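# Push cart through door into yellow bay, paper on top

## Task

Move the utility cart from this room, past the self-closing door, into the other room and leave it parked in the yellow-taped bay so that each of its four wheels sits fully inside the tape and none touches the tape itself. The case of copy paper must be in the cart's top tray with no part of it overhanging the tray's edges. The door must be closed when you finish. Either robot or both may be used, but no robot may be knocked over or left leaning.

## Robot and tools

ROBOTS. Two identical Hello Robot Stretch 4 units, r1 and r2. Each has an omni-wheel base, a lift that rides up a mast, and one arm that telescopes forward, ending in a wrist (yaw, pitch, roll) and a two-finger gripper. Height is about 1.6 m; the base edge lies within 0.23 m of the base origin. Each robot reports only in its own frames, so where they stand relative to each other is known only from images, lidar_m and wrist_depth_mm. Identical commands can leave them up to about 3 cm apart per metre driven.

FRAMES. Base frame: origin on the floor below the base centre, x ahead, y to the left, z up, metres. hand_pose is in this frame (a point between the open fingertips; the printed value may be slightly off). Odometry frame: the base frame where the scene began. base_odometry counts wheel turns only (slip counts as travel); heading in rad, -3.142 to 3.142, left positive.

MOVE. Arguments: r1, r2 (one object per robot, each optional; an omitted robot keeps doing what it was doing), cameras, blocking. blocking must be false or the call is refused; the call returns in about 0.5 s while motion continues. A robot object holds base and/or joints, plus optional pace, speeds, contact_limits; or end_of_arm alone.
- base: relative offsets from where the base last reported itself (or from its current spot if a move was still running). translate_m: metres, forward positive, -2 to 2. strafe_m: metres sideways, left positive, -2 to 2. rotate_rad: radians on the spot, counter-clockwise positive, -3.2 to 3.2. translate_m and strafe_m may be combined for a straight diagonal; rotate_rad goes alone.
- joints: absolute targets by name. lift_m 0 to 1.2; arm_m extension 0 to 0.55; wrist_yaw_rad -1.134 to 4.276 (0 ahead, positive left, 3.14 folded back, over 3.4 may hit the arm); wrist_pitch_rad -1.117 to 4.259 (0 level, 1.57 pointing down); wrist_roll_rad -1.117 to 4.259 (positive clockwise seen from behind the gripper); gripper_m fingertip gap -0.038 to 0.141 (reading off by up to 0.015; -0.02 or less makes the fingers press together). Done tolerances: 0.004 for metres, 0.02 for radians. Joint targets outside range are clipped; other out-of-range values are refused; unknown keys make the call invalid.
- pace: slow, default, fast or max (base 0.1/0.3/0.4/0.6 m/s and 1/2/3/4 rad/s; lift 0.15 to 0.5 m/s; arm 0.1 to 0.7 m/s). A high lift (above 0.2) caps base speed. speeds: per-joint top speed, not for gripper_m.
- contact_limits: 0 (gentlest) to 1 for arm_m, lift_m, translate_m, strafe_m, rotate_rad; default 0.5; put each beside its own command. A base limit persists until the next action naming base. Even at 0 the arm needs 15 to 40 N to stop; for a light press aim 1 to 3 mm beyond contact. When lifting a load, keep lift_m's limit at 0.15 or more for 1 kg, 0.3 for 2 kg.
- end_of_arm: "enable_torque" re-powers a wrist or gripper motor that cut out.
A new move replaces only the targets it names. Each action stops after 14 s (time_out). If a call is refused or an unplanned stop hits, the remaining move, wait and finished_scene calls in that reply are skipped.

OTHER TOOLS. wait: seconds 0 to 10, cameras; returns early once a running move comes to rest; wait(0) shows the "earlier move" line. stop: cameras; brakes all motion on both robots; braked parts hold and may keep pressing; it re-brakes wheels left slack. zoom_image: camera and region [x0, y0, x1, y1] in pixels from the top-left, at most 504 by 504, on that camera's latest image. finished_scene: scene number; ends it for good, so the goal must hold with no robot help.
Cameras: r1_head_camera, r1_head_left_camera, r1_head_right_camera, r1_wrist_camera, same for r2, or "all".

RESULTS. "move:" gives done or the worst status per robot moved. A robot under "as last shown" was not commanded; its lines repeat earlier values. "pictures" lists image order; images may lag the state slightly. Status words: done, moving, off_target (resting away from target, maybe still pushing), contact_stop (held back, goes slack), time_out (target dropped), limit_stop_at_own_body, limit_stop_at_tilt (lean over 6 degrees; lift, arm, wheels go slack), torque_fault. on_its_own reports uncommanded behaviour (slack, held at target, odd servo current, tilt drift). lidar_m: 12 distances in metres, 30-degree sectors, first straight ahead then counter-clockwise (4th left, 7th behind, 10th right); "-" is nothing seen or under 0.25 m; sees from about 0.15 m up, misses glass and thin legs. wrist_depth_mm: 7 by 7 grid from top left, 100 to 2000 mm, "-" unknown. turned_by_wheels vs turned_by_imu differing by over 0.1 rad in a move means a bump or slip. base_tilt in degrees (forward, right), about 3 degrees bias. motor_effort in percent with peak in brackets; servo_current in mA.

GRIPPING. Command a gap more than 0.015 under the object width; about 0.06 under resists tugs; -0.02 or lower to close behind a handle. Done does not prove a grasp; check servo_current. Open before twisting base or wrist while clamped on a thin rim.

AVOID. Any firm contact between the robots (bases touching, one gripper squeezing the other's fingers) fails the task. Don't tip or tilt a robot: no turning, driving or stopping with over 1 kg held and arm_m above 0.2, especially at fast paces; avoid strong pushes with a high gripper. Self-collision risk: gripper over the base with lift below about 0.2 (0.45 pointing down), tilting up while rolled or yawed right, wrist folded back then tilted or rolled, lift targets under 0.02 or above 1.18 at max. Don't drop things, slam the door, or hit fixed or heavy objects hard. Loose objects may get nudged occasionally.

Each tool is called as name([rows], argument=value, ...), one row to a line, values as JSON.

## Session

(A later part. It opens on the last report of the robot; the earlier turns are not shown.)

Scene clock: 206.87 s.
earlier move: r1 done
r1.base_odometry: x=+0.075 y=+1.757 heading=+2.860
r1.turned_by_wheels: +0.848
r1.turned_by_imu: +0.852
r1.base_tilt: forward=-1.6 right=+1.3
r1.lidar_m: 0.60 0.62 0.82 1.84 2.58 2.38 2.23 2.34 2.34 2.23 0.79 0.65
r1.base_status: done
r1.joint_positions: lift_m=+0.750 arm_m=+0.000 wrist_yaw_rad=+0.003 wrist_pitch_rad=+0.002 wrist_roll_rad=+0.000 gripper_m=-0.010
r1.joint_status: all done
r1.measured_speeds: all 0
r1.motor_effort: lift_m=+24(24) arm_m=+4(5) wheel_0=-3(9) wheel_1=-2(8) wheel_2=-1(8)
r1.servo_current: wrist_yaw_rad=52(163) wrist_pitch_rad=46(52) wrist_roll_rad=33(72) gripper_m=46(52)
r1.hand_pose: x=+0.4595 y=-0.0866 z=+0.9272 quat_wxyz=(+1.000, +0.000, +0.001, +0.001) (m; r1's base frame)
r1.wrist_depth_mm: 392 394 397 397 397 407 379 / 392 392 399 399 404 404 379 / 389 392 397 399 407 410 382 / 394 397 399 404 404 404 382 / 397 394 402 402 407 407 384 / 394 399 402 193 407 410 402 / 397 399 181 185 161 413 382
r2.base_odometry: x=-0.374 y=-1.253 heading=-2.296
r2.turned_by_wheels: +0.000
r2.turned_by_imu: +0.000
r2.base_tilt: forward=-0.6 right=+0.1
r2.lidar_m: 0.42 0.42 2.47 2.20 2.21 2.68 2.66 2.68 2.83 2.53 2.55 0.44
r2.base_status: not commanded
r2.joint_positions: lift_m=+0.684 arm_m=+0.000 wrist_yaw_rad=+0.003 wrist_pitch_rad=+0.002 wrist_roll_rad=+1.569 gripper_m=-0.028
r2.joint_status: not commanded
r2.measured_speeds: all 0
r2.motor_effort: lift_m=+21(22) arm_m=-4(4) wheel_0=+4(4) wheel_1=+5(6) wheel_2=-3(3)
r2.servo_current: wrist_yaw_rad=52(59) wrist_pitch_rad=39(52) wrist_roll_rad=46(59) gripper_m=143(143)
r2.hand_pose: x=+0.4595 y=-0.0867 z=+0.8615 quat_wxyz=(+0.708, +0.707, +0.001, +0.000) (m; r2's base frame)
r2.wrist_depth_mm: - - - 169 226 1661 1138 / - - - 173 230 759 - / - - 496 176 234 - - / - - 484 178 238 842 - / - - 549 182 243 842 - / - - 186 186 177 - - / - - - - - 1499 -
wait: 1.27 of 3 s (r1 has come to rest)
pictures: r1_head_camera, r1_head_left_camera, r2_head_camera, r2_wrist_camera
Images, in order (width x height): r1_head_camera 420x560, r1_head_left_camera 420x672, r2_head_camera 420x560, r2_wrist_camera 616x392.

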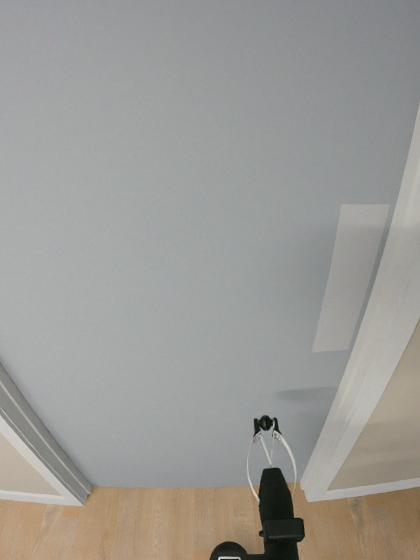

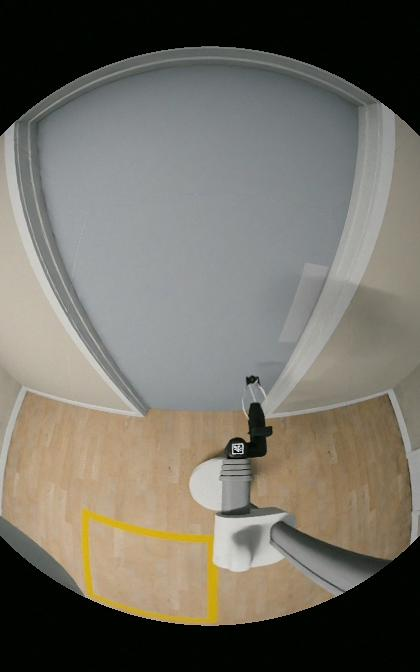

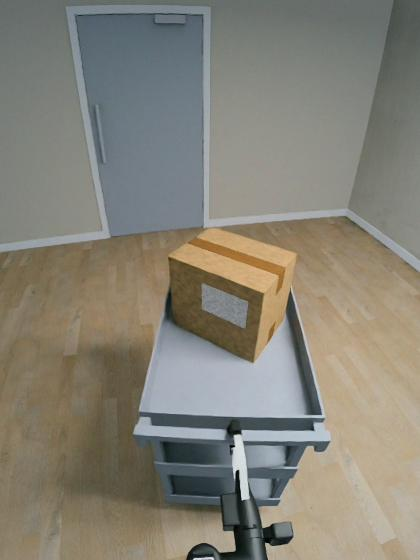

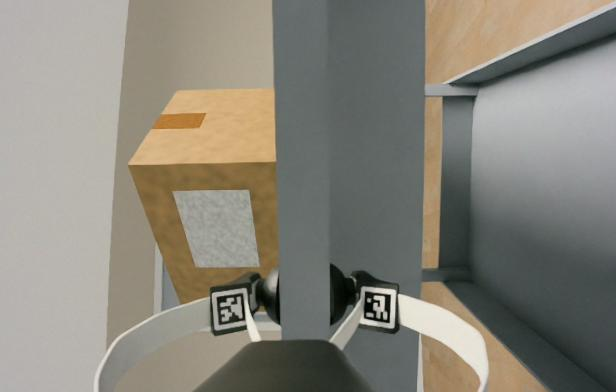

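move(blocking=false, r1={"base":{"translate_m":0.9,"strafe_m":0.17},"contact_limits":{"translate_m":1.0,"strafe_m":1.0}})

wait(seconds=4.5, cameras=["r1_head_camera","r1_head_left_camera","r2_head_camera"])

r1: "contact_limits": translate_m and strafe_m are given together and make one move, which takes one limit: state it under one of them only
Scene clock: 214.67 s.
r1.base_odometry: x=+0.075 y=+1.757 heading=+2.860
r1.turned_by_wheels: +0.000
r1.turned_by_imu: +0.000
r1.base_tilt: forward=-1.6 right=+1.3
r1.lidar_m: 0.59 0.63 0.81 1.85 2.56 2.39 2.25 2.32 2.33 2.21 0.82 0.63
r1.base_status: done
r1.joint_positions: lift_m=+0.750 arm_m=+0.000 wrist_yaw_rad=+0.003 wrist_pitch_rad=+0.002 wrist_roll_rad=+0.000 gripper_m=-0.010
r1.joint_status: all done
r1.measured_speeds: all 0
r1.motor_effort: lift_m=+24(24) arm_m=+4(5) wheel_0=-3(9) wheel_1=-2(8) wheel_2=-1(8)
r1.servo_current: wrist_yaw_rad=46(163) wrist_pitch_rad=46(52) wrist_roll_rad=39(72) gripper_m=46(52)
r1.hand_pose: x=+0.4595 y=-0.0866 z=+0.9272 quat_wxyz=(+1.000, +0.000, +0.001, +0.001) (m; r1's base frame)
r1.wrist_depth_mm: 389 392 397 399 399 404 377 / 394 392 399 402 404 402 382 / 392 397 397 402 402 404 382 / 392 397 399 399 407 402 384 / 397 397 402 404 407 404 382 / 394 402 399 194 404 407 402 / 397 397 180 185 161 413 382
r2.base_odometry: x=-0.374 y=-1.253 heading=-2.296
r2.turned_by_wheels: +0.000
r2.turned_by_imu: +0.000
r2.base_tilt: forward=-0.7 right=+0.0
r2.lidar_m: 0.40 0.47 2.46 2.18 2.20 2.68 2.67 2.69 2.84 2.54 2.57 0.45
r2.base_status: not commanded
r2.joint_positions: lift_m=+0.684 arm_m=+0.000 wrist_yaw_rad=+0.003 wrist_pitch_rad=+0.002 wrist_roll_rad=+1.569 gripper_m=-0.028
r2.joint_status: not commanded
r2.measured_speeds: all 0
r2.motor_effort: lift_m=+21(22) arm_m=-4(4) wheel_0=+4(4) wheel_1=+5(6) wheel_2=-3(3)
r2.servo_current: wrist_yaw_rad=46(59) wrist_pitch_rad=46(52) wrist_roll_rad=46(59) gripper_m=143(143)
r2.hand_pose: x=+0.4595 y=-0.0867 z=+0.8615 quat_wxyz=(+0.708, +0.707, +0.001, +0.000) (m; r2's base frame)
r2.wrist_depth_mm: - - - 170 225 1708 1160 / - - - 173 229 759 - / - - 496 176 234 - - / - - 484 179 238 831 - / - - 549 182 244 854 - / - - 186 186 177 - - / - - - - - 1537 -
pictures: none

not run: a call was refused earlier in this reply.

move(blocking=false, r1={"base":{"translate_m":0.9,"strafe_m":0.17},"contact_limits":{"translate_m":1.0}})

wait(seconds=4.5, cameras=["r1_head_camera","r1_head_left_camera","r2_head_camera"])

Scene clock: 218.00 s.
move: r1 moving
r1.base_odometry: x=+0.044 y=+1.760 heading=+2.860
r1.turned_by_wheels: +0.000
r1.turned_by_imu: +0.000
r1.base_tilt: forward=-1.6 right=+1.3
r1.lidar_m: 0.56 0.59 0.81 1.72 2.56 2.43 2.27 2.37 2.37 2.24 0.75 0.61
r1.base_status: translate_m moving; strafe_m moving
r1.joint_positions: lift_m=+0.750 arm_m=+0.000 wrist_yaw_rad=+0.003 wrist_pitch_rad=+0.002 wrist_roll_rad=+0.000 gripper_m=-0.010
r1.joint_status: not commanded
r1.measured_speeds: translate_m=+0.122 strafe_m=+0.022 rotate_rad=-0.004 lift_m=+0.000 arm_m=+0.000 wrist_yaw_rad=+0.000 wrist_pitch_rad=+0.000 wrist_roll_rad=+0.000
r1.motor_effort: lift_m=+24(24) arm_m=+4(4) wheel_0=+6(7) wheel_1=+7(8) wheel_2=-10(10)
r1.servo_current: wrist_yaw_rad=59(59) wrist_pitch_rad=46(46) wrist_roll_rad=33(72) gripper_m=46(46)
r1.contact_limits: translate_m 1
r1.hand_pose: x=+0.4595 y=-0.0866 z=+0.9272 quat_wxyz=(+1.000, +0.000, +0.001, +0.001) (m; r1's base frame)
r1.wrist_depth_mm: 362 368 370 373 377 379 384 / 364 366 370 377 377 379 379 / 366 368 368 375 379 379 382 / 368 370 373 373 377 379 382 / 368 370 373 377 379 379 384 / 364 368 370 195 382 382 387 / 368 370 181 184 170 387 379
r2.base_odometry: x=-0.374 y=-1.253 heading=-2.296
r2.turned_by_wheels: +0.000
r2.turned_by_imu: +0.000
r2.base_tilt: forward=-0.7 right=+0.1
r2.lidar_m: 0.40 0.44 2.48 2.20 2.22 2.63 2.68 2.68 2.84 2.54 2.57 0.42
r2.base_status: not commanded
r2.joint_positions: lift_m=+0.684 arm_m=+0.000 wrist_yaw_rad=+0.003 wrist_pitch_rad=+0.002 wrist_roll_rad=+1.569 gripper_m=-0.028
r2.joint_status: not commanded
r2.measured_speeds: all 0
r2.motor_effort: lift_m=+21(22) arm_m=-4(4) wheel_0=+4(4) wheel_1=+5(5) wheel_2=-3(3)
r2.servo_current: wrist_yaw_rad=59(59) wrist_pitch_rad=46(46) wrist_roll_rad=52(59) gripper_m=137(143)
r2.hand_pose: x=+0.4595 y=-0.0867 z=+0.8615 quat_wxyz=(+0.708, +0.707, +0.001, +0.000) (m; r2's base frame)
r2.wrist_depth_mm: - - - 169 225 1661 1160 / - - - 173 229 759 - / - - 496 176 235 - - / - - 488 179 239 842 - / - - 549 183 245 854 - / - - 186 186 178 - - / - - - - - 1537 -
pictures: none

Scene clock: 222.50 s.
earlier move: r1 limit_stop_at_tilt
r1.base_odometry: x=-0.194 y=+1.733 heading=+2.532
r1.turned_by_wheels: -0.329
r1.turned_by_imu: -0.395
r1.base_tilt: forward=-1.6 right=+1.3
r1.lidar_m: 0.37 0.34 0.37 0.57 1.78 2.54 2.58 2.52 2.71 2.38 0.88 0.50
r1.base_status: translate_m limit_stop_at_tilt; strafe_m limit_stop_at_tilt
r1.joint_positions: lift_m=+0.749 arm_m=-0.001 wrist_yaw_rad=-0.002 wrist_pitch_rad=+0.002 wrist_roll_rad=+0.000 gripper_m=-0.010
r1.joint_status: not commanded
r1.measured_speeds: translate_m=-0.022 strafe_m=+0.000 rotate_rad=-0.062 lift_m=+0.000 arm_m=+0.000 wrist_yaw_rad=+0.000 wrist_pitch_rad=+0.000 wrist_roll_rad=+0.000
r1.on_its_own: the wheels are slack since a limit_stop_at_tilt; lift_m is slack since a limit_stop_at_tilt; arm_m is slack since a limit_stop_at_tilt
r1.motor_effort: lift_m=+19(24) arm_m=-1(17) wheel_0=+0(7) wheel_1=-2(11) wheel_2=+1(25)
r1.servo_current: wrist_yaw_rad=46(111) wrist_pitch_rad=39(72) wrist_roll_rad=59(72) gripper_m=39(52)
r1.contact_limits: translate_m 1
r1.hand_pose: x=+0.4578 y=-0.0881 z=+0.9269 quat_wxyz=(+1.000, +0.000, +0.001, -0.001) (m; r1's base frame)
r1.wrist_depth_mm: 180 195 217 241 273 303 282 / 178 195 216 241 272 303 281 / 178 195 217 242 272 303 283 / 180 196 216 242 268 306 287 / 181 196 217 243 273 307 287 / 178 196 208 194 274 309 285 / 178 190 183 187 153 310 287
r2.base_odometry: x=-0.374 y=-1.253 heading=-2.296
r2.turned_by_wheels: +0.000
r2.turned_by_imu: +0.001
r2.base_tilt: forward=-0.6 right=+0.1
r2.lidar_m: 0.42 0.45 2.45 2.20 2.21 2.66 2.66 2.68 2.84 2.54 2.57 0.43
r2.base_status: not commanded
r2.joint_positions: lift_m=+0.684 arm_m=+0.000 wrist_yaw_rad=+0.003 wrist_pitch_rad=+0.002 wrist_roll_rad=+1.569 gripper_m=-0.028
r2.joint_status: not commanded
r2.measured_speeds: all 0
r2.motor_effort: lift_m=+21(22) arm_m=-4(4) wheel_0=+4(4) wheel_1=+5(5) wheel_2=-3(3)
r2.servo_current: wrist_yaw_rad=59(65) wrist_pitch_rad=33(52) wrist_roll_rad=46(65) gripper_m=143(150)
r2.hand_pose: x=+0.4595 y=-0.0867 z=+0.8615 quat_wxyz=(+0.708, +0.707, +0.001, +0.000) (m; r2's base frame)
r2.wrist_depth_mm: - - - 169 225 1708 1160 / - - - 173 230 768 - / - - 500 176 234 - - / - - 484 178 240 831 - / - - 544 182 243 854 - / - - 186 186 177 - - / - - - - - 1499 -
wait: 4.50 s; no rest
pictures: r1_head_camera, r1_head_left_camera, r2_head_camera
Images, in order (width x height): r1_head_camera 420x560, r1_head_left_camera 420x672, r2_head_camera 420x560.

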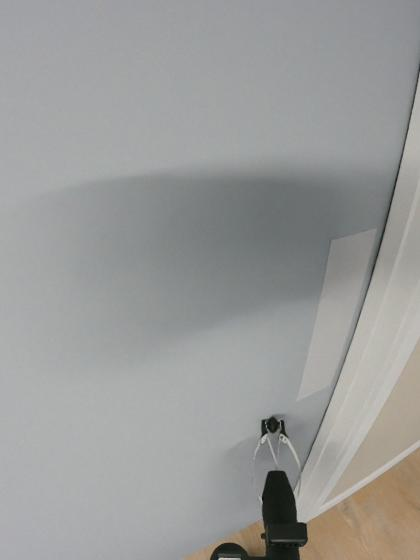

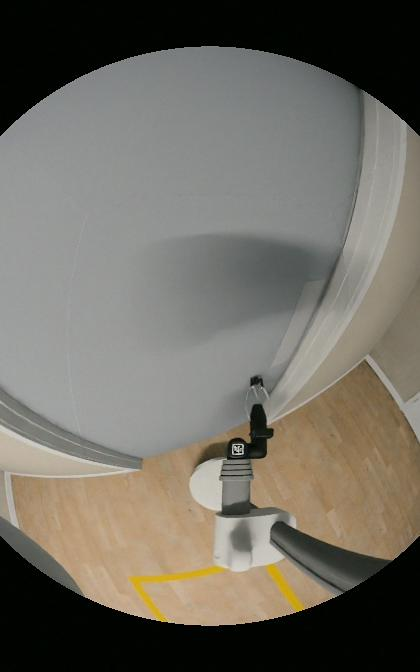

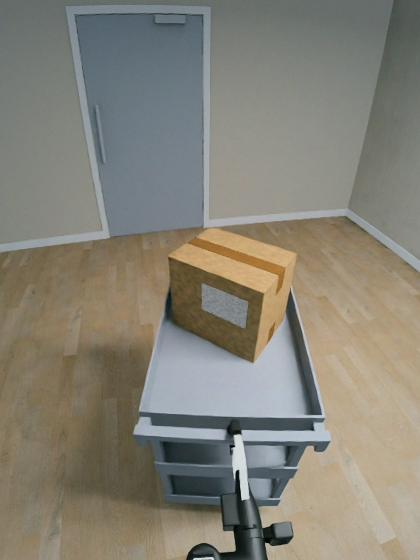

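move(blocking=false, r1={"base":{"translate_m":-0.3},"joints":{"lift_m":0.75}})

wait(seconds=3)

move(blocking=false, r1={"base":{"rotate_rad":0.38},"joints":{"wrist_yaw_rad":3.05,"lift_m":0.28,"gripper_m":0.05}})

wait(seconds=1)

wait(seconds=3, cameras=["r1_head_camera","r1_head_left_camera","r1_head_right_camera"])

Scene clock: 233.57 s.
earlier move: r1 limit_stop_at_tilt
move: r1 moving
r1.base_odometry: x=-0.164 y=+1.712 heading=+2.518
r1.turned_by_wheels: -0.014
r1.turned_by_imu: -0.014
r1.base_tilt: forward=-1.6 right=+1.3
r1.lidar_m: 0.40 0.38 0.41 0.58 1.83 2.52 2.54 2.48 2.64 2.38 0.99 0.53
r1.base_status: earlier translate_m limit_stop_at_tilt (by the wheels' count: +0.244 of +0.900); earlier strafe_m limit_stop_at_tilt (by the wheels' count: +0.081 of +0.170); translate_m moving
r1.joint_positions: lift_m=+0.749 arm_m=-0.001 wrist_yaw_rad=-0.002 wrist_pitch_rad=+0.002 wrist_roll_rad=+0.000 gripper_m=-0.010
r1.joint_status: all done
r1.measured_speeds: translate_m=-0.123 strafe_m=+0.001 rotate_rad=+0.001 lift_m=+0.000 arm_m=+0.000 wrist_yaw_rad=+0.000 wrist_pitch_rad=+0.000 wrist_roll_rad=+0.000
r1.on_its_own: arm_m is slack since a limit_stop_at_tilt
r1.motor_effort: lift_m=+25(25) arm_m=-1(1) wheel_0=-6(8) wheel_1=-5(7) wheel_2=+9(10)
r1.servo_current: wrist_yaw_rad=52(65) wrist_pitch_rad=39(46) wrist_roll_rad=46(59) gripper_m=39(46)
r1.hand_pose: x=+0.4578 y=-0.0881 z=+0.9273 quat_wxyz=(+1.000, +0.000, +0.001, -0.001) (m; r1's base frame)
r1.wrist_depth_mm: 197 217 239 268 303 327 294 / 201 217 239 267 303 327 296 / 200 217 240 268 303 324 291 / 198 217 241 270 300 329 301 / 200 218 241 268 304 329 300 / 198 218 231 193 298 332 293 / 200 211 185 185 170 322 301
r2: as last shown
r2.turned_by_imu: +0.000
r2.base_tilt: forward=-0.7 right=+0.1
r2.lidar_m: 0.40 0.44 2.49 2.20 2.22 2.70 2.65 2.69 2.86 2.54 2.55 0.43
r2.motor_effort: lift_m=+21(22) arm_m=-4(4) wheel_0=+4(4) wheel_1=+4(5) wheel_2=-3(3)
r2.servo_current: wrist_yaw_rad=46(59) wrist_pitch_rad=39(46) wrist_roll_rad=46(59) gripper_m=150(150)
r2.wrist_depth_mm: - - - 170 225 1661 1138 / - - - 173 230 759 - / - - 500 176 235 - - / - - 484 179 238 842 - / - - 544 182 244 854 - / - - 185 186 177 - - / - - - - - 1537 -
pictures: none

Scene clock: 235.53 s.
earlier move: r1 done
r1.base_odometry: x=+0.054 y=+1.556 heading=+2.518
r1.turned_by_wheels: +0.000
r1.turned_by_imu: -0.001
r1.base_tilt: forward=-1.6 right=+1.3
r1.lidar_m: 0.64 0.60 0.67 0.87 2.26 2.41 2.30 2.25 2.38 2.50 1.72 0.83
r1.base_status: done
r1.joint_positions: lift_m=+0.750 arm_m=-0.001 wrist_yaw_rad=-0.002 wrist_pitch_rad=+0.002 wrist_roll_rad=+0.000 gripper_m=-0.010
r1.joint_status: all done
r1.measured_speeds: all 0
r1.on_its_own: arm_m is slack since a limit_stop_at_tilt
r1.motor_effort: lift_m=+25(25) arm_m=+0(1) wheel_0=-2(9) wheel_1=-3(8) wheel_2=-1(10)
r1.servo_current: wrist_yaw_rad=52(65) wrist_pitch_rad=52(52) wrist_roll_rad=39(65) gripper_m=39(46)
r1.hand_pose: x=+0.4578 y=-0.0881 z=+0.9273 quat_wxyz=(+1.000, +0.000, +0.001, -0.001) (m; r1's base frame)
r1.wrist_depth_mm: 404 442 492 544 585 - - / 397 439 488 549 585 - - / 407 439 492 544 585 - - / 407 442 496 544 597 - - / 407 442 492 535 597 - - / 407 439 469 195 564 - - / 410 424 180 180 142 - -
r2.base_odometry: x=-0.374 y=-1.253 heading=-2.296
r2.turned_by_wheels: +0.000
r2.turned_by_imu: +0.000
r2.base_tilt: forward=-0.6 right=+0.1
r2.lidar_m: 0.38 0.46 2.46 2.20 2.22 2.70 2.65 2.70 2.84 2.55 2.57 0.44
r2.base_status: not commanded
r2.joint_positions: lift_m=+0.684 arm_m=+0.000 wrist_yaw_rad=+0.003 wrist_pitch_rad=+0.002 wrist_roll_rad=+1.569 gripper_m=-0.028
r2.joint_status: not commanded
r2.measured_speeds: all 0
r2.motor_effort: lift_m=+21(22) arm_m=-4(4) wheel_0=+4(4) wheel_1=+5(5) wheel_2=-3(3)
r2.servo_current: wrist_yaw_rad=39(65) wrist_pitch_rad=39(46) wrist_roll_rad=52(59) gripper_m=137(150)
r2.hand_pose: x=+0.4595 y=-0.0867 z=+0.8615 quat_wxyz=(+0.708, +0.707, +0.001, +0.000) (m; r2's base frame)
r2.wrist_depth_mm: - - - 169 225 1661 1182 / - - - 173 229 768 - / - - 500 176 234 - - / - - 484 179 238 842 - / - - 549 183 243 866 - / - - 185 186 177 - - / - - - - - 1499 -
wait: 1.97 of 3 s (r1 has come to rest)
pictures: none

Scene clock: 236.03 s.
move: r1 moving
r1.base_odometry: x=+0.054 y=+1.556 heading=+2.762
r1.turned_by_wheels: +0.244
r1.turned_by_imu: +0.246
r1.base_tilt: forward=-1.6 right=+1.3
r1.lidar_m: 0.61 0.62 0.67 1.27 2.28 2.54 2.24 2.27 2.73 2.43 1.03 0.70
r1.base_status: rotate_rad moving
r1.joint_positions: lift_m=+0.713 arm_m=-0.001 wrist_yaw_rad=+0.586 wrist_pitch_rad=+0.002 wrist_roll_rad=+0.000 gripper_m=+0.012
r1.joint_status: lift_m moving; wrist_yaw_rad moving; gripper_m moving
r1.measured_speeds: translate_m=+0.000 strafe_m=-0.001 rotate_rad=+0.776 lift_m=-0.146 arm_m=+0.000 wrist_yaw_rad=+1.829 wrist_pitch_rad=+0.000 wrist_roll_rad=+0.000
r1.on_its_own: arm_m is slack since a limit_stop_at_tilt
r1.motor_effort: lift_m=+10(25) arm_m=+0(1) wheel_0=-5(9) wheel_1=-4(8) wheel_2=-3(8)
r1.servo_current: wrist_yaw_rad=98(137) wrist_pitch_rad=33(52) wrist_roll_rad=33(52) gripper_m=85(85)
r1.hand_pose: x=+0.4582 y=+0.0868 z=+0.8904 quat_wxyz=(+0.957, +0.000, +0.001, +0.289) (m; r1's base frame)
r1.wrist_depth_mm: 504 466 436 410 384 366 345 / 508 466 439 413 387 364 349 / 508 469 439 410 387 366 351 / 508 473 439 413 392 368 351 / 508 473 442 415 389 368 351 / 508 480 191 205 382 373 355 / 512 480 436 410 181 366 353
r2: as last shown
r2.base_tilt: forward=-0.7 right=+0.0
r2.lidar_m: 0.41 0.46 2.44 2.21 2.22 2.71 2.68 2.68 2.82 2.55 2.58 0.44
r2.motor_effort: lift_m=+21(21) arm_m=-4(4) wheel_0=+4(4) wheel_1=+5(5) wheel_2=-3(3)
r2.servo_current: wrist_yaw_rad=46(59) wrist_pitch_rad=46(46) wrist_roll_rad=52(59) gripper_m=143(143)
r2.wrist_depth_mm: - - - 169 225 1661 1182 / - - - 173 230 759 - / - - 500 176 234 - - / - - 484 179 239 842 - / - - 549 183 242 854 - / - - 186 186 177 - - / - - - - - 1499 -
pictures: none

Scene clock: 237.03 s.
earlier move: r1 moving
r1.base_odometry: x=+0.054 y=+1.556 heading=+2.897
r1.turned_by_wheels: +0.135
r1.turned_by_imu: +0.136
r1.base_tilt: forward=-1.6 right=+1.3
r1.lidar_m: 0.62 0.66 0.72 1.76 2.30 2.35 2.23 2.31 2.62 2.47 0.85 0.66
r1.base_status: done
r1.joint_positions: lift_m=+0.450 arm_m=-0.001 wrist_yaw_rad=+2.406 wrist_pitch_rad=+0.002 wrist_roll_rad=+0.000 gripper_m=+0.050
r1.joint_status: lift_m moving; wrist_yaw_rad moving; the others done
r1.measured_speeds: translate_m=+0.000 strafe_m=+0.000 rotate_rad=+0.000 lift_m=-0.300 arm_m=+0.000 wrist_yaw_rad=+1.819 wrist_pitch_rad=+0.000 wrist_roll_rad=+0.000
r1.on_its_own: arm_m is slack since a limit_stop_at_tilt
r1.motor_effort: lift_m=+9(25) arm_m=+0(1) wheel_0=-2(9) wheel_1=-2(8) wheel_2=-1(8)
r1.servo_current: wrist_yaw_rad=104(137) wrist_pitch_rad=39(52) wrist_roll_rad=46(59) gripper_m=39(85)
r1.hand_pose: x=+0.0144 y=+0.2583 z=+0.6273 quat_wxyz=(+0.359, -0.001, +0.000, +0.933) (m; r1's base frame)
r1.wrist_depth_mm: - - - - - - - / - - - - - - - / - - - - - - - / - - - - - - - / - - - - - - - / - - 194 - 190 - - / 1708 1366 1430 154 1430 1499 1499
r2.base_odometry: x=-0.374 y=-1.253 heading=-2.296
r2.turned_by_wheels: +0.000
r2.turned_by_imu: +0.000
r2.base_tilt: forward=-0.7 right=+0.1
r2.lidar_m: 0.42 0.46 2.46 2.19 2.20 2.68 2.65 2.72 2.81 2.54 2.56 0.41
r2.base_status: not commanded
r2.joint_positions: lift_m=+0.684 arm_m=+0.000 wrist_yaw_rad=+0.003 wrist_pitch_rad=+0.002 wrist_roll_rad=+1.569 gripper_m=-0.028
r2.joint_status: not commanded
r2.measured_speeds: all 0
r2.motor_effort: lift_m=+21(22) arm_m=-4(4) wheel_0=+4(4) wheel_1=+5(5) wheel_2=-3(3)
r2.servo_current: wrist_yaw_rad=39(65) wrist_pitch_rad=39(46) wrist_roll_rad=46(59) gripper_m=143(143)
r2.hand_pose: x=+0.4595 y=-0.0867 z=+0.8615 quat_wxyz=(+0.708, +0.707, +0.001, +0.000) (m; r2's base frame)
r2.wrist_depth_mm: - - - 170 226 1661 1160 / - - - 173 229 768 - / - - 500 177 234 - - / - - 484 179 238 842 - / - - 554 182 242 854 - / - - 185 186 177 - - / - - - - - 1499 -
wait: 1.00 s; no rest
pictures: none

Scene clock: 238.37 s.
earlier move: r1 done
r1.base_odometry: x=+0.054 y=+1.556 heading=+2.897
r1.turned_by_wheels: +0.000
r1.turned_by_imu: +0.000
r1.base_tilt: forward=-1.6 right=+1.3
r1.lidar_m: 0.61 0.64 0.75 1.76 2.32 2.37 2.23 2.30 2.61 2.46 0.85 0.66
r1.base_status: done
r1.joint_positions: lift_m=+0.280 arm_m=-0.001 wrist_yaw_rad=+3.047 wrist_pitch_rad=+0.002 wrist_roll_rad=+0.000 gripper_m=+0.050
r1.joint_status: all done
r1.measured_speeds: all 0
r1.on_its_own: arm_m is slack since a limit_stop_at_tilt
r1.motor_effort: lift_m=+13(25) arm_m=+0(1) wheel_0=-2(9) wheel_1=-2(8) wheel_2=-1(8)
r1.servo_current: wrist_yaw_rad=39(137) wrist_pitch_rad=39(52) wrist_roll_rad=39(65) gripper_m=46(85)
r1.hand_pose: x=-0.1092 y=+0.1142 z=+0.4583 quat_wxyz=(+0.047, -0.001, +0.000, +0.999) (m; r1's base frame)
r1.wrist_depth_mm: 135 138 - - - - - / 117 138 - - - - - / 118 138 - - - - - / 136 164 - - - - - / - - - - - - - / 1756 1756 195 1863 190 1756 1576 / 1229 1098 1078 154 1060 1025 1138
r2.base_odometry: x=-0.374 y=-1.253 heading=-2.296
r2.turned_by_wheels: +0.000
r2.turned_by_imu: +0.000
r2.base_tilt: forward=-0.6 right=+0.0
r2.lidar_m: 0.39 0.45 2.45 2.20 2.22 2.69 2.67 2.70 2.83 2.55 2.57 0.44
r2.base_status: not commanded
r2.joint_positions: lift_m=+0.684 arm_m=+0.000 wrist_yaw_rad=+0.003 wrist_pitch_rad=+0.002 wrist_roll_rad=+1.569 gripper_m=-0.028
r2.joint_status: not commanded
r2.measured_speeds: all 0
r2.motor_effort: lift_m=+21(22) arm_m=-4(4) wheel_0=+4(4) wheel_1=+5(5) wheel_2=-3(3)
r2.servo_current: wrist_yaw_rad=52(65) wrist_pitch_rad=39(46) wrist_roll_rad=39(59) gripper_m=143(143)
r2.hand_pose: x=+0.4595 y=-0.0867 z=+0.8615 quat_wxyz=(+0.708, +0.707, +0.001, +0.000) (m; r2's base frame)
r2.wrist_depth_mm: - - - 169 225 1661 1160 / - - - 173 229 759 - / - - 496 176 234 - - / - - 484 179 238 842 - / - - 554 182 243 854 - / - - 185 187 177 - - / - - - - - 1537 -
wait: 1.33 of 3 s (r1 has come to rest)
pictures: r1_head_camera, r1_head_left_camera, r1_head_right_camera
Images, in order (width x height): r1_head_camera 420x560, r1_head_left_camera 420x672, r1_head_right_camera 420x672.

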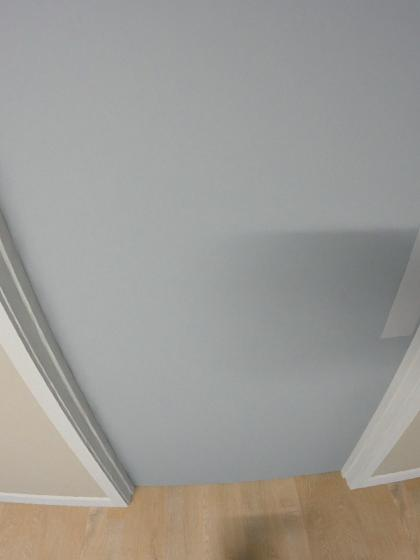

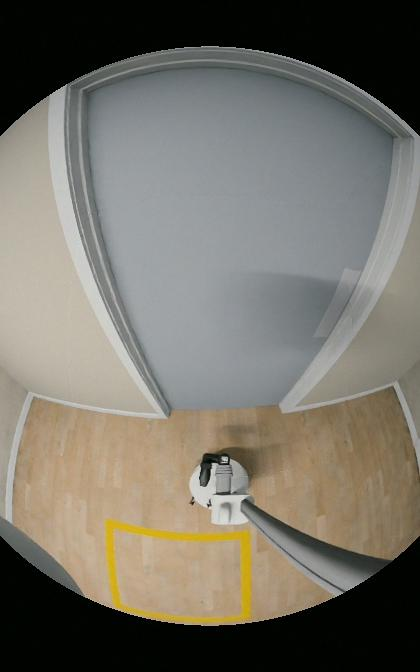

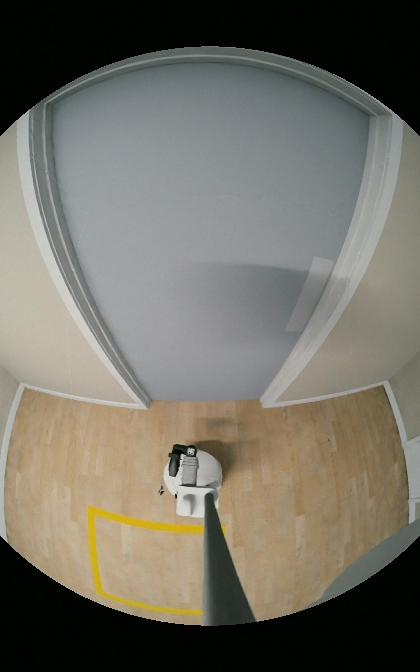

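move(blocking=false, r1={"base":{"strafe_m":-0.19},"joints":{"arm_m":0.0}})

wait(seconds=2)

move(blocking=false, r1={"base":{"translate_m":0.85},"contact_limits":{"translate_m":1.0},"pace":"slow"})

wait(seconds=9.3, cameras=["r1_head_camera","r1_head_left_camera","r1_head_right_camera","r2_head_camera"])

Scene clock: 252.27 s.
move: r1 moving
r1.base_odometry: x=+0.062 y=+1.591 heading=+2.897
r1.turned_by_wheels: +0.000
r1.turned_by_imu: -0.001
r1.base_tilt: forward=-1.6 right=+1.3
r1.lidar_m: 0.62 0.64 0.73 1.76 2.33 2.36 2.22 2.29 2.58 2.43 0.86 0.69
r1.base_status: strafe_m moving
r1.joint_positions: lift_m=+0.280 arm_m=+0.000 wrist_yaw_rad=+3.047 wrist_pitch_rad=+0.002 wrist_roll_rad=+0.000 gripper_m=+0.050
r1.joint_status: all done
r1.measured_speeds: translate_m=+0.000 strafe_m=-0.140 rotate_rad=+0.001 lift_m=+0.000 arm_m=+0.000 wrist_yaw_rad=+0.000 wrist_pitch_rad=+0.000 wrist_roll_rad=+0.000
r1.motor_effort: lift_m=+13(13) arm_m=+5(7) wheel_0=+10(10) wheel_1=-9(11) wheel_2=-1(2)
r1.servo_current: wrist_yaw_rad=52(52) wrist_pitch_rad=46(46) wrist_roll_rad=46(52) gripper_m=46(46)
r1.hand_pose: x=-0.1081 y=+0.1142 z=+0.4583 quat_wxyz=(+0.047, -0.001, +0.000, +0.999) (m; r1's base frame)
r1.wrist_depth_mm: 137 236 - - - - - / 123 140 - - - - - / 121 148 - - - - - / 138 176 - - - - - / - - - - - - - / 1756 1756 195 1921 190 1756 1576 / 1255 1078 1098 154 1060 1042 1160
r2: as last shown
r2.base_tilt: forward=-0.6 right=+0.1
r2.lidar_m: 0.41 0.45 2.45 2.18 2.21 2.70 2.67 2.69 2.83 2.52 2.55 0.43
r2.servo_current: wrist_yaw_rad=39(59) wrist_pitch_rad=39(46) wrist_roll_rad=39(59) gripper_m=150(150)
r2.wrist_depth_mm: - - - 169 226 1756 1182 / - - - 172 230 768 - / - - 496 176 235 - - / - - 480 179 237 831 - / - - 549 182 243 866 - / - - 186 186 177 - - / - - - - - 1499 -
pictures: none

Scene clock: 253.67 s.
earlier move: r1 done
r1.base_odometry: x=+0.100 y=+1.740 heading=+2.897
r1.turned_by_wheels: +0.000
r1.turned_by_imu: -0.001
r1.base_tilt: forward=-1.6 right=+1.3
r1.lidar_m: 0.63 0.68 0.81 1.81 2.50 2.36 2.22 2.27 2.40 2.27 0.89 0.69
r1.base_status: done
r1.joint_positions: lift_m=+0.280 arm_m=+0.000 wrist_yaw_rad=+3.047 wrist_pitch_rad=+0.002 wrist_roll_rad=+0.000 gripper_m=+0.050
r1.joint_status: all done
r1.measured_speeds: all 0
r1.motor_effort: lift_m=+13(13) arm_m=+5(7) wheel_0=+2(11) wheel_1=+0(11) wheel_2=-1(2)
r1.servo_current: wrist_yaw_rad=39(59) wrist_pitch_rad=46(46) wrist_roll_rad=39(65) gripper_m=46(46)
r1.hand_pose: x=-0.1081 y=+0.1142 z=+0.4583 quat_wxyz=(+0.047, -0.001, +0.000, +0.999) (m; r1's base frame)
r1.wrist_depth_mm: 137 236 - - - - - / 123 140 - - - - - / 121 148 - - - - - / 138 176 - - - - - / - - - - - - - / 1708 1808 195 1863 190 1756 1618 / 1229 1098 1078 154 1042 1098 1060
r2.base_odometry: x=-0.374 y=-1.253 heading=-2.296
r2.turned_by_wheels: +0.000
r2.turned_by_imu: +0.000
r2.base_tilt: forward=-0.7 right=+0.0
r2.lidar_m: 0.42 0.46 2.48 2.21 2.22 2.69 2.67 2.67 2.84 2.54 2.57 0.44
r2.base_status: not commanded
r2.joint_positions: lift_m=+0.684 arm_m=+0.000 wrist_yaw_rad=+0.003 wrist_pitch_rad=+0.002 wrist_roll_rad=+1.569 gripper_m=-0.028
r2.joint_status: not commanded
r2.measured_speeds: all 0
r2.motor_effort: lift_m=+21(22) arm_m=-4(4) wheel_0=+3(5) wheel_1=+5(5) wheel_2=-3(3)
r2.servo_current: wrist_yaw_rad=46(65) wrist_pitch_rad=46(46) wrist_roll_rad=46(59) gripper_m=137(150)
r2.hand_pose: x=+0.4595 y=-0.0867 z=+0.8615 quat_wxyz=(+0.708, +0.707, +0.001, +0.000) (m; r2's base frame)
r2.wrist_depth_mm: - - - 170 226 1708 1160 / - - - 173 229 768 - / - - 496 176 234 - - / - - 484 179 238 842 - / - - 549 182 244 854 - / - - 185 186 177 - - / - - - - - 1537 -
wait: 1.40 of 2 s (r1 has come to rest)
pictures: none

Scene clock: 254.17 s.
move: r1 moving
r1.base_odometry: x=+0.088 y=+1.743 heading=+2.898
r1.turned_by_wheels: +0.000
r1.turned_by_imu: +0.000
r1.base_tilt: forward=-1.6 right=+1.2
r1.lidar_m: 0.60 0.63 0.79 1.76 2.53 2.35 2.21 2.31 2.39 2.27 0.85 0.68
r1.base_status: translate_m moving
r1.joint_positions: lift_m=+0.280 arm_m=+0.000 wrist_yaw_rad=+3.047 wrist_pitch_rad=+0.002 wrist_roll_rad=+0.000 gripper_m=+0.050
r1.joint_status: not commanded
r1.measured_speeds: translate_m=+0.048 strafe_m=+0.000 rotate_rad=-0.001 lift_m=+0.000 arm_m=+0.000 wrist_yaw_rad=+0.000 wrist_pitch_rad=+0.000 wrist_roll_rad=+0.000
r1.motor_effort: lift_m=+13(13) arm_m=+5(5) wheel_0=+5(7) wheel_1=+4(6) wheel_2=-6(7)
r1.servo_current: wrist_yaw_rad=52(72) wrist_pitch_rad=39(46) wrist_roll_rad=52(65) gripper_m=46(46)
r1.contact_limits: translate_m 1
r1.hand_pose: x=-0.1081 y=+0.1142 z=+0.4583 quat_wxyz=(+0.047, -0.001, +0.000, +0.999) (m; r1's base frame)
r1.wrist_depth_mm: 137 236 - - - - - / 123 140 - - - - - / 121 148 - - - - - / 138 176 - - - - - / - - - - - - - / 1708 1756 195 1863 190 1756 1576 / 1255 1078 1078 154 1042 1118 1078
r2: as last shown
r2.base_tilt: forward=-0.7 right=+0.1
r2.lidar_m: 0.42 0.45 2.45 2.21 2.22 2.69 2.67 2.66 2.83 2.55 2.58 0.42
r2.motor_effort: lift_m=+21(21) arm_m=-4(4) wheel_0=+4(4) wheel_1=+5(5) wheel_2=-3(3)
r2.servo_current: wrist_yaw_rad=46(59) wrist_pitch_rad=39(46) wrist_roll_rad=59(59) gripper_m=137(150)
r2.wrist_depth_mm: - - - 169 225 1661 1138 / - - - 173 230 759 - / - - 496 177 233 - - / - - 488 179 238 842 - / - - 549 182 243 854 - / - - 186 186 177 - - / - - - - - 1537 -
pictures: none

Scene clock: 263.43 s.
earlier move: r1 done
r1.base_odometry: x=-0.725 y=+1.945 heading=+2.898
r1.turned_by_wheels: +0.000
r1.turned_by_imu: +0.021
r1.base_tilt: forward=-1.6 right=+1.3
r1.lidar_m: 0.25 0.25 0.25 0.28 0.58 3.21 3.09 3.14 0.37 0.39 2.30 0.36
r1.base_status: done
r1.joint_positions: lift_m=+0.280 arm_m=-0.001 wrist_yaw_rad=+3.062 wrist_pitch_rad=+0.002 wrist_roll_rad=+0.000 gripper_m=+0.050
r1.joint_status: not commanded
r1.measured_speeds: all 0
r1.motor_effort: lift_m=+14(14) arm_m=+10(10) wheel_0=+5(23) wheel_1=+11(18) wheel_2=-11(21)
r1.servo_current: wrist_yaw_rad=65(104) wrist_pitch_rad=39(52) wrist_roll_rad=59(72) gripper_m=46(52)
r1.contact_limits: translate_m 1
r1.hand_pose: x=-0.1101 y=+0.1101 z=+0.4581 quat_wxyz=(+0.040, -0.001, +0.000, +0.999) (m; r1's base frame)
r1.wrist_depth_mm: - 138 - - - - - / 109 138 - - - - - / 112 138 249 - - - - / 133 147 - - - - - / - - - - - - - / 1756 1756 195 1708 191 1808 1576 / 1229 1098 1098 154 1042 1118 1138
r2.base_odometry: x=-0.374 y=-1.253 heading=-2.296
r2.turned_by_wheels: +0.000
r2.turned_by_imu: +0.001
r2.base_tilt: forward=-0.6 right=+0.1
r2.lidar_m: 0.42 0.44 2.44 2.17 2.21 2.69 2.65 2.66 2.84 2.55 2.56 0.45
r2.base_status: not commanded
r2.joint_positions: lift_m=+0.684 arm_m=+0.000 wrist_yaw_rad=+0.003 wrist_pitch_rad=+0.002 wrist_roll_rad=+1.569 gripper_m=-0.028
r2.joint_status: not commanded
r2.measured_speeds: all 0
r2.motor_effort: lift_m=+21(22) arm_m=-4(4) wheel_0=+4(4) wheel_1=+5(6) wheel_2=-3(3)
r2.servo_current: wrist_yaw_rad=52(65) wrist_pitch_rad=33(52) wrist_roll_rad=39(65) gripper_m=143(150)
r2.hand_pose: x=+0.4595 y=-0.0867 z=+0.8615 quat_wxyz=(+0.708, +0.707, +0.001, +0.000) (m; r2's base frame)
r2.wrist_depth_mm: - - - 169 225 1708 1182 / - - - 173 229 768 - / - - 500 176 235 - - / - - 488 179 238 831 - / - - 549 182 244 854 - / - - 186 186 177 - - / - - - - - 1576 -
wait: 9.27 of 9.3 s (r1 has come to rest)
pictures: r1_head_camera, r1_head_left_camera, r1_head_right_camera, r2_head_camera
Images, in order (width x height): r1_head_camera 420x560, r1_head_left_camera 420x672, r1_head_right_camera 420x672, r2_head_camera 420x560.

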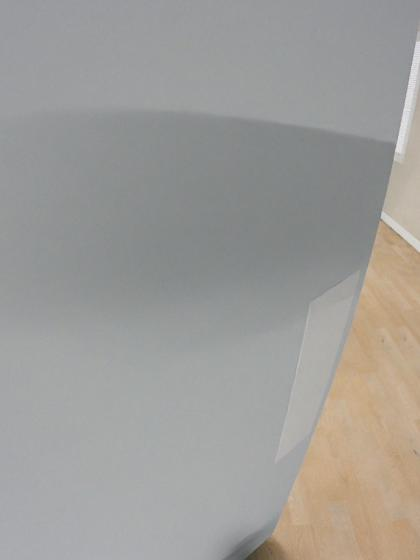

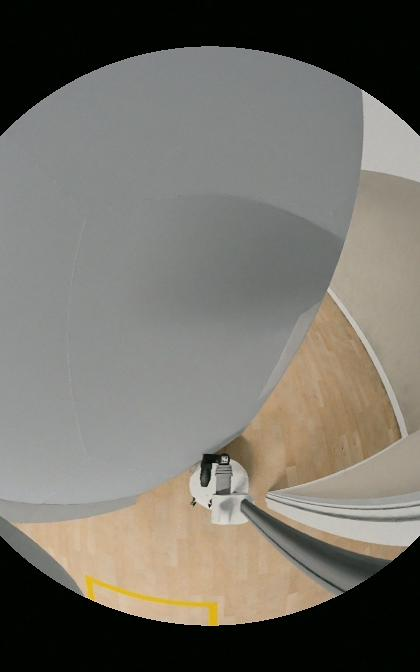

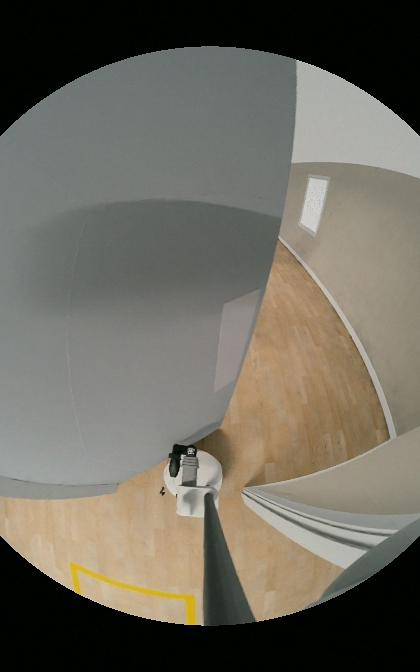

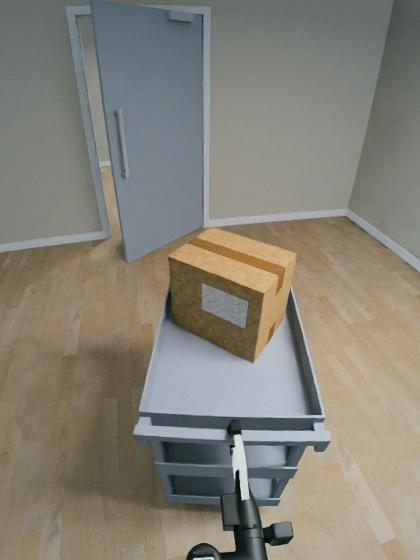

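move(blocking=false, r1={"base":{"translate_m":0.4,"strafe_m":0.05},"contact_limits":{"translate_m":1.0},"pace":"slow"})

wait(seconds=4.8)

move(blocking=false, r1={"base":{"translate_m":0.1,"strafe_m":0.45},"contact_limits":{"translate_m":1.0},"pace":"slow"})

wait(seconds=5.5, cameras=["r1_head_camera","r1_head_left_camera","r1_head_right_camera","r2_head_camera"])

Scene clock: 268.67 s.
move: r1 moving
r1.base_odometry: x=-0.737 y=+1.946 heading=+2.898
r1.turned_by_wheels: +0.001
r1.turned_by_imu: +0.000
r1.base_tilt: forward=-1.6 right=+1.3
r1.lidar_m: 0.25 0.25 0.25 0.25 0.55 3.25 3.10 3.16 0.39 0.42 2.28 0.37
r1.base_status: translate_m moving; strafe_m moving
r1.joint_positions: lift_m=+0.280 arm_m=-0.001 wrist_yaw_rad=+3.062 wrist_pitch_rad=+0.002 wrist_roll_rad=+0.000 gripper_m=+0.050
r1.joint_status: not commanded
r1.measured_speeds: translate_m=+0.049 strafe_m=+0.006 rotate_rad=-0.001 lift_m=+0.000 arm_m=+0.000 wrist_yaw_rad=+0.000 wrist_pitch_rad=+0.000 wrist_roll_rad=+0.000
r1.motor_effort: lift_m=+14(14) arm_m=+10(10) wheel_0=+7(9) wheel_1=+13(16) wheel_2=-16(17)
r1.servo_current: wrist_yaw_rad=72(91) wrist_pitch_rad=39(46) wrist_roll_rad=46(72) gripper_m=39(46)
r1.contact_limits: translate_m 1
r1.hand_pose: x=-0.1101 y=+0.1101 z=+0.4581 quat_wxyz=(+0.040, -0.001, +0.000, +0.999) (m; r1's base frame)
r1.wrist_depth_mm: - 137 - - - - - / 109 138 - - - - - / 113 138 249 - - - - / 133 147 - - - - - / - - - - - - - / 1756 1756 195 1708 191 1756 1576 / 1255 1098 1098 154 1042 1098 1138
r2: as last shown
r2.turned_by_imu: +0.000
r2.base_tilt: forward=-0.7 right=+0.1
r2.lidar_m: 0.42 0.45 2.48 2.18 2.22 2.71 2.65 2.70 2.84 2.55 2.56 0.44
r2.motor_effort: lift_m=+21(21) arm_m=-4(4) wheel_0=+4(4) wheel_1=+5(5) wheel_2=-3(3)
r2.servo_current: wrist_yaw_rad=59(59) wrist_pitch_rad=39(46) wrist_roll_rad=46(59) gripper_m=130(143)
r2.wrist_depth_mm: - - - 169 225 1661 1182 / - - - 172 229 788 - / - - 500 176 234 - - / - - 484 179 239 842 - / - - 554 183 243 854 - / - - 185 186 178 - - / - - - - - 1499 -
pictures: none

Scene clock: 273.47 s.
earlier move: r1 done
r1.base_odometry: x=-1.125 y=+1.993 heading=+2.898
r1.turned_by_wheels: +0.000
r1.turned_by_imu: +0.000
r1.base_tilt: forward=-1.5 right=+1.2
r1.lidar_m: 0.31 0.25 - 0.25 0.29 0.74 3.52 0.64 0.72 1.75 2.31 3.07
r1.base_status: done
r1.joint_positions: lift_m=+0.280 arm_m=+0.000 wrist_yaw_rad=+3.053 wrist_pitch_rad=+0.002 wrist_roll_rad=+0.000 gripper_m=+0.050
r1.joint_status: not commanded
r1.measured_speeds: all 0
r1.motor_effort: lift_m=+14(14) arm_m=+5(10) wheel_0=+3(9) wheel_1=+9(17) wheel_2=-5(17)
r1.servo_current: wrist_yaw_rad=46(91) wrist_pitch_rad=39(52) wrist_roll_rad=59(72) gripper_m=39(46)
r1.contact_limits: translate_m 1
r1.hand_pose: x=-0.1087 y=+0.1126 z=+0.4581 quat_wxyz=(+0.044, -0.001, +0.000, +0.999) (m; r1's base frame)
r1.wrist_depth_mm: 137 138 - - - - 379 / 114 139 - - - - 343 / 117 139 277 - - - 404 / 137 158 - - - - 413 / - - - - - - 421 / 1808 1756 195 1708 190 1576 421 / 1255 1098 1078 154 1042 809 421
r2.base_odometry: x=-0.374 y=-1.253 heading=-2.296
r2.turned_by_wheels: +0.000
r2.turned_by_imu: +0.001
r2.base_tilt: forward=-0.6 right=+0.0
r2.lidar_m: 0.42 0.45 2.48 2.19 2.21 2.68 2.67 2.66 2.86 2.54 2.56 0.45
r2.base_status: not commanded
r2.joint_positions: lift_m=+0.684 arm_m=+0.000 wrist_yaw_rad=+0.003 wrist_pitch_rad=+0.002 wrist_roll_rad=+1.569 gripper_m=-0.028
r2.joint_status: not commanded
r2.measured_speeds: all 0
r2.motor_effort: lift_m=+21(22) arm_m=-4(4) wheel_0=+4(4) wheel_1=+5(5) wheel_2=-2(3)
r2.servo_current: wrist_yaw_rad=46(59) wrist_pitch_rad=39(46) wrist_roll_rad=52(65) gripper_m=137(150)
r2.hand_pose: x=+0.4595 y=-0.0867 z=+0.8615 quat_wxyz=(+0.708, +0.707, +0.001, +0.000) (m; r2's base frame)
r2.wrist_depth_mm: - - - 169 226 1708 1160 / - - - 173 229 759 - / - - 496 176 235 - - / - - 484 179 238 842 - / - - 549 182 244 854 - / - - 186 186 177 - - / - - - - - 1499 -
wait: 4.80 s; at rest by 4.77 s
pictures: none

Scene clock: 273.97 s.
move: r1 moving
r1.base_odometry: x=-1.131 y=+1.981 heading=+2.898
r1.turned_by_wheels: -0.001
r1.turned_by_imu: +0.000
r1.base_tilt: forward=-1.6 right=+1.3
r1.lidar_m: 0.30 0.25 - 0.25 0.29 0.71 3.53 0.65 0.71 1.75 2.32 3.10
r1.base_status: translate_m moving; strafe_m moving
r1.joint_positions: lift_m=+0.280 arm_m=+0.000 wrist_yaw_rad=+3.053 wrist_pitch_rad=+0.002 wrist_roll_rad=+0.000 gripper_m=+0.050
r1.joint_status: not commanded
r1.measured_speeds: translate_m=+0.011 strafe_m=+0.050 rotate_rad=+0.003 lift_m=+0.000 arm_m=+0.000 wrist_yaw_rad=+0.000 wrist_pitch_rad=+0.000 wrist_roll_rad=+0.000
r1.motor_effort: lift_m=+14(14) arm_m=+5(5) wheel_0=-15(17) wheel_1=+12(14) wheel_2=-7(8)
r1.servo_current: wrist_yaw_rad=39(78) wrist_pitch_rad=39(46) wrist_roll_rad=52(59) gripper_m=52(52)
r1.contact_limits: translate_m 1
r1.hand_pose: x=-0.1087 y=+0.1126 z=+0.4581 quat_wxyz=(+0.044, -0.001, +0.000, +0.999) (m; r1's base frame)
r1.wrist_depth_mm: 137 138 - - - - 351 / 115 139 - - - - 317 / 117 139 278 - - - 370 / 137 158 - - - - 377 / - - - - - - 389 / 1708 1808 195 1661 191 1576 330 / 1255 1060 1098 154 1042 597 330
r2: as last shown
r2.turned_by_imu: +0.000
r2.base_tilt: forward=-0.7 right=+0.0
r2.lidar_m: 0.41 0.45 2.46 2.20 2.22 2.71 2.66 2.67 2.84 2.55 2.55 0.43
r2.motor_effort: lift_m=+21(21) arm_m=-4(4) wheel_0=+4(4) wheel_1=+5(5) wheel_2=-3(3)
r2.servo_current: wrist_yaw_rad=46(52) wrist_pitch_rad=39(39) wrist_roll_rad=52(52) gripper_m=143(143)
r2.wrist_depth_mm: - - - 170 225 1661 1160 / - - - 174 230 759 - / - - 496 176 234 - - / - - 480 178 240 842 - / - - 549 183 243 854 - / - - 186 186 177 - - / - - - - - 1499 -
pictures: none

Scene clock: 279.30 s.
earlier move: r1 done
r1.base_odometry: x=-1.330 y=+1.580 heading=+2.898
r1.turned_by_wheels: +0.000
r1.turned_by_imu: +0.003
r1.base_tilt: forward=-1.6 right=+1.3
r1.lidar_m: 1.41 0.35 0.25 - 0.25 0.25 0.51 3.69 1.05 2.18 2.76 3.68
r1.base_status: done
r1.joint_positions: lift_m=+0.280 arm_m=+0.000 wrist_yaw_rad=+3.053 wrist_pitch_rad=+0.002 wrist_roll_rad=+0.000 gripper_m=+0.050
r1.joint_status: not commanded
r1.measured_speeds: all 0
r1.motor_effort: lift_m=+14(14) arm_m=+5(5) wheel_0=-7(18) wheel_1=+8(17) wheel_2=-2(8)
r1.servo_current: wrist_yaw_rad=72(85) wrist_pitch_rad=46(52) wrist_roll_rad=39(78) gripper_m=46(52)
r1.contact_limits: translate_m 1
r1.hand_pose: x=-0.1087 y=+0.1126 z=+0.4581 quat_wxyz=(+0.044, -0.001, +0.000, +0.999) (m; r1's base frame)
r1.wrist_depth_mm: 137 139 - 452 289 193 - / 115 139 - 459 276 186 - / 117 139 279 469 278 187 - / 137 157 - 473 279 188 - / - - - 484 282 189 158 / 1756 1808 195 492 193 190 - / 1255 1078 1078 155 267 173 -
r2.base_odometry: x=-0.374 y=-1.253 heading=-2.296
r2.turned_by_wheels: +0.000
r2.turned_by_imu: +0.001
r2.base_tilt: forward=-0.7 right=+0.1
r2.lidar_m: 0.41 0.46 2.45 2.20 2.21 2.73 2.66 2.67 2.84 2.53 2.57 0.42
r2.base_status: not commanded
r2.joint_positions: lift_m=+0.684 arm_m=+0.000 wrist_yaw_rad=+0.003 wrist_pitch_rad=+0.002 wrist_roll_rad=+1.569 gripper_m=-0.028
r2.joint_status: not commanded
r2.measured_speeds: all 0
r2.motor_effort: lift_m=+21(22) arm_m=-4(4) wheel_0=+4(4) wheel_1=+5(5) wheel_2=-3(3)
r2.servo_current: wrist_yaw_rad=46(65) wrist_pitch_rad=33(46) wrist_roll_rad=52(65) gripper_m=143(150)
r2.hand_pose: x=+0.4595 y=-0.0867 z=+0.8615 quat_wxyz=(+0.708, +0.707, +0.001, +0.000) (m; r2's base frame)
r2.wrist_depth_mm: - - - 169 226 1661 1138 / - - - 172 230 759 - / - - 500 176 234 - - / - - 484 178 239 831 - / - - 544 182 244 866 - / - - 185 185 177 - - / - - - - - 1499 -
wait: 5.33 of 5.5 s (r1 has come to rest)
pictures: r1_head_camera, r1_head_left_camera, r1_head_right_camera, r2_head_camera
Images, in order (width x height): r1_head_camera 420x560, r1_head_left_camera 420x672, r1_head_right_camera 420x672, r2_head_camera 420x560.

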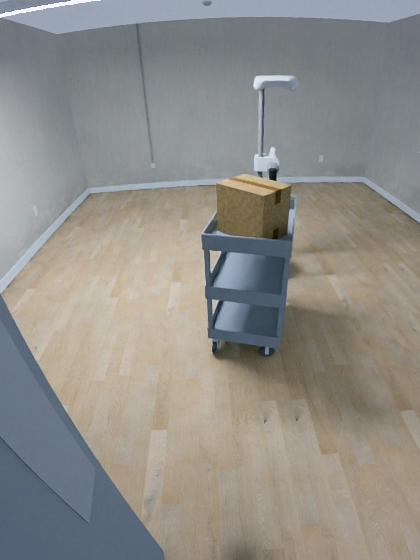

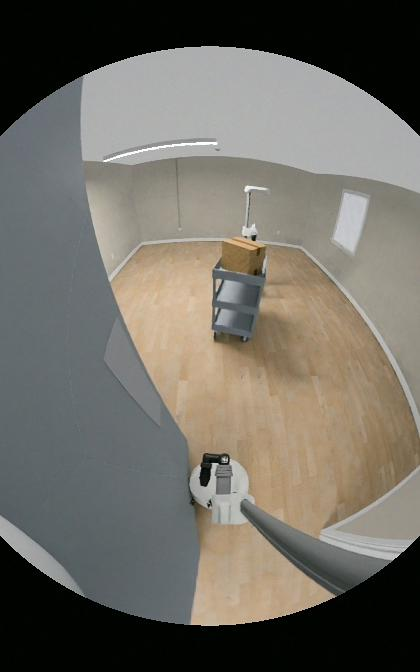

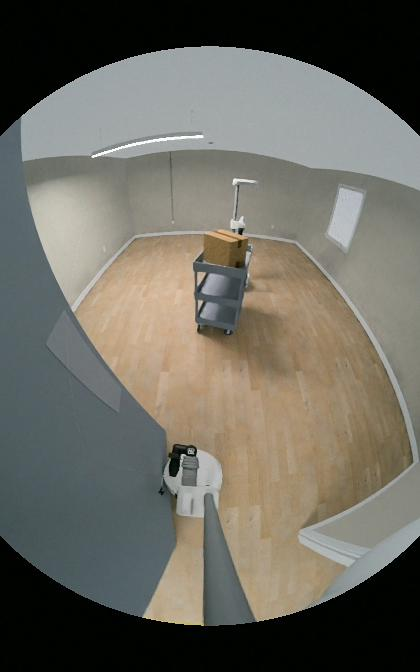

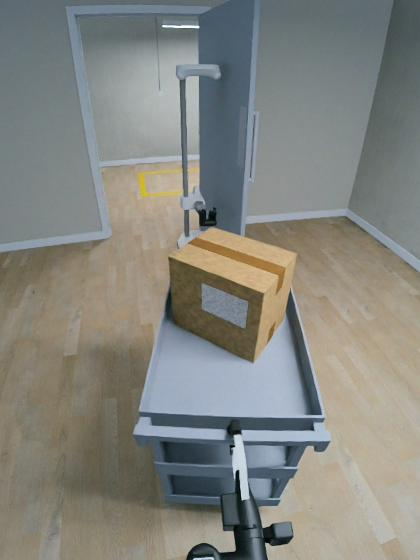

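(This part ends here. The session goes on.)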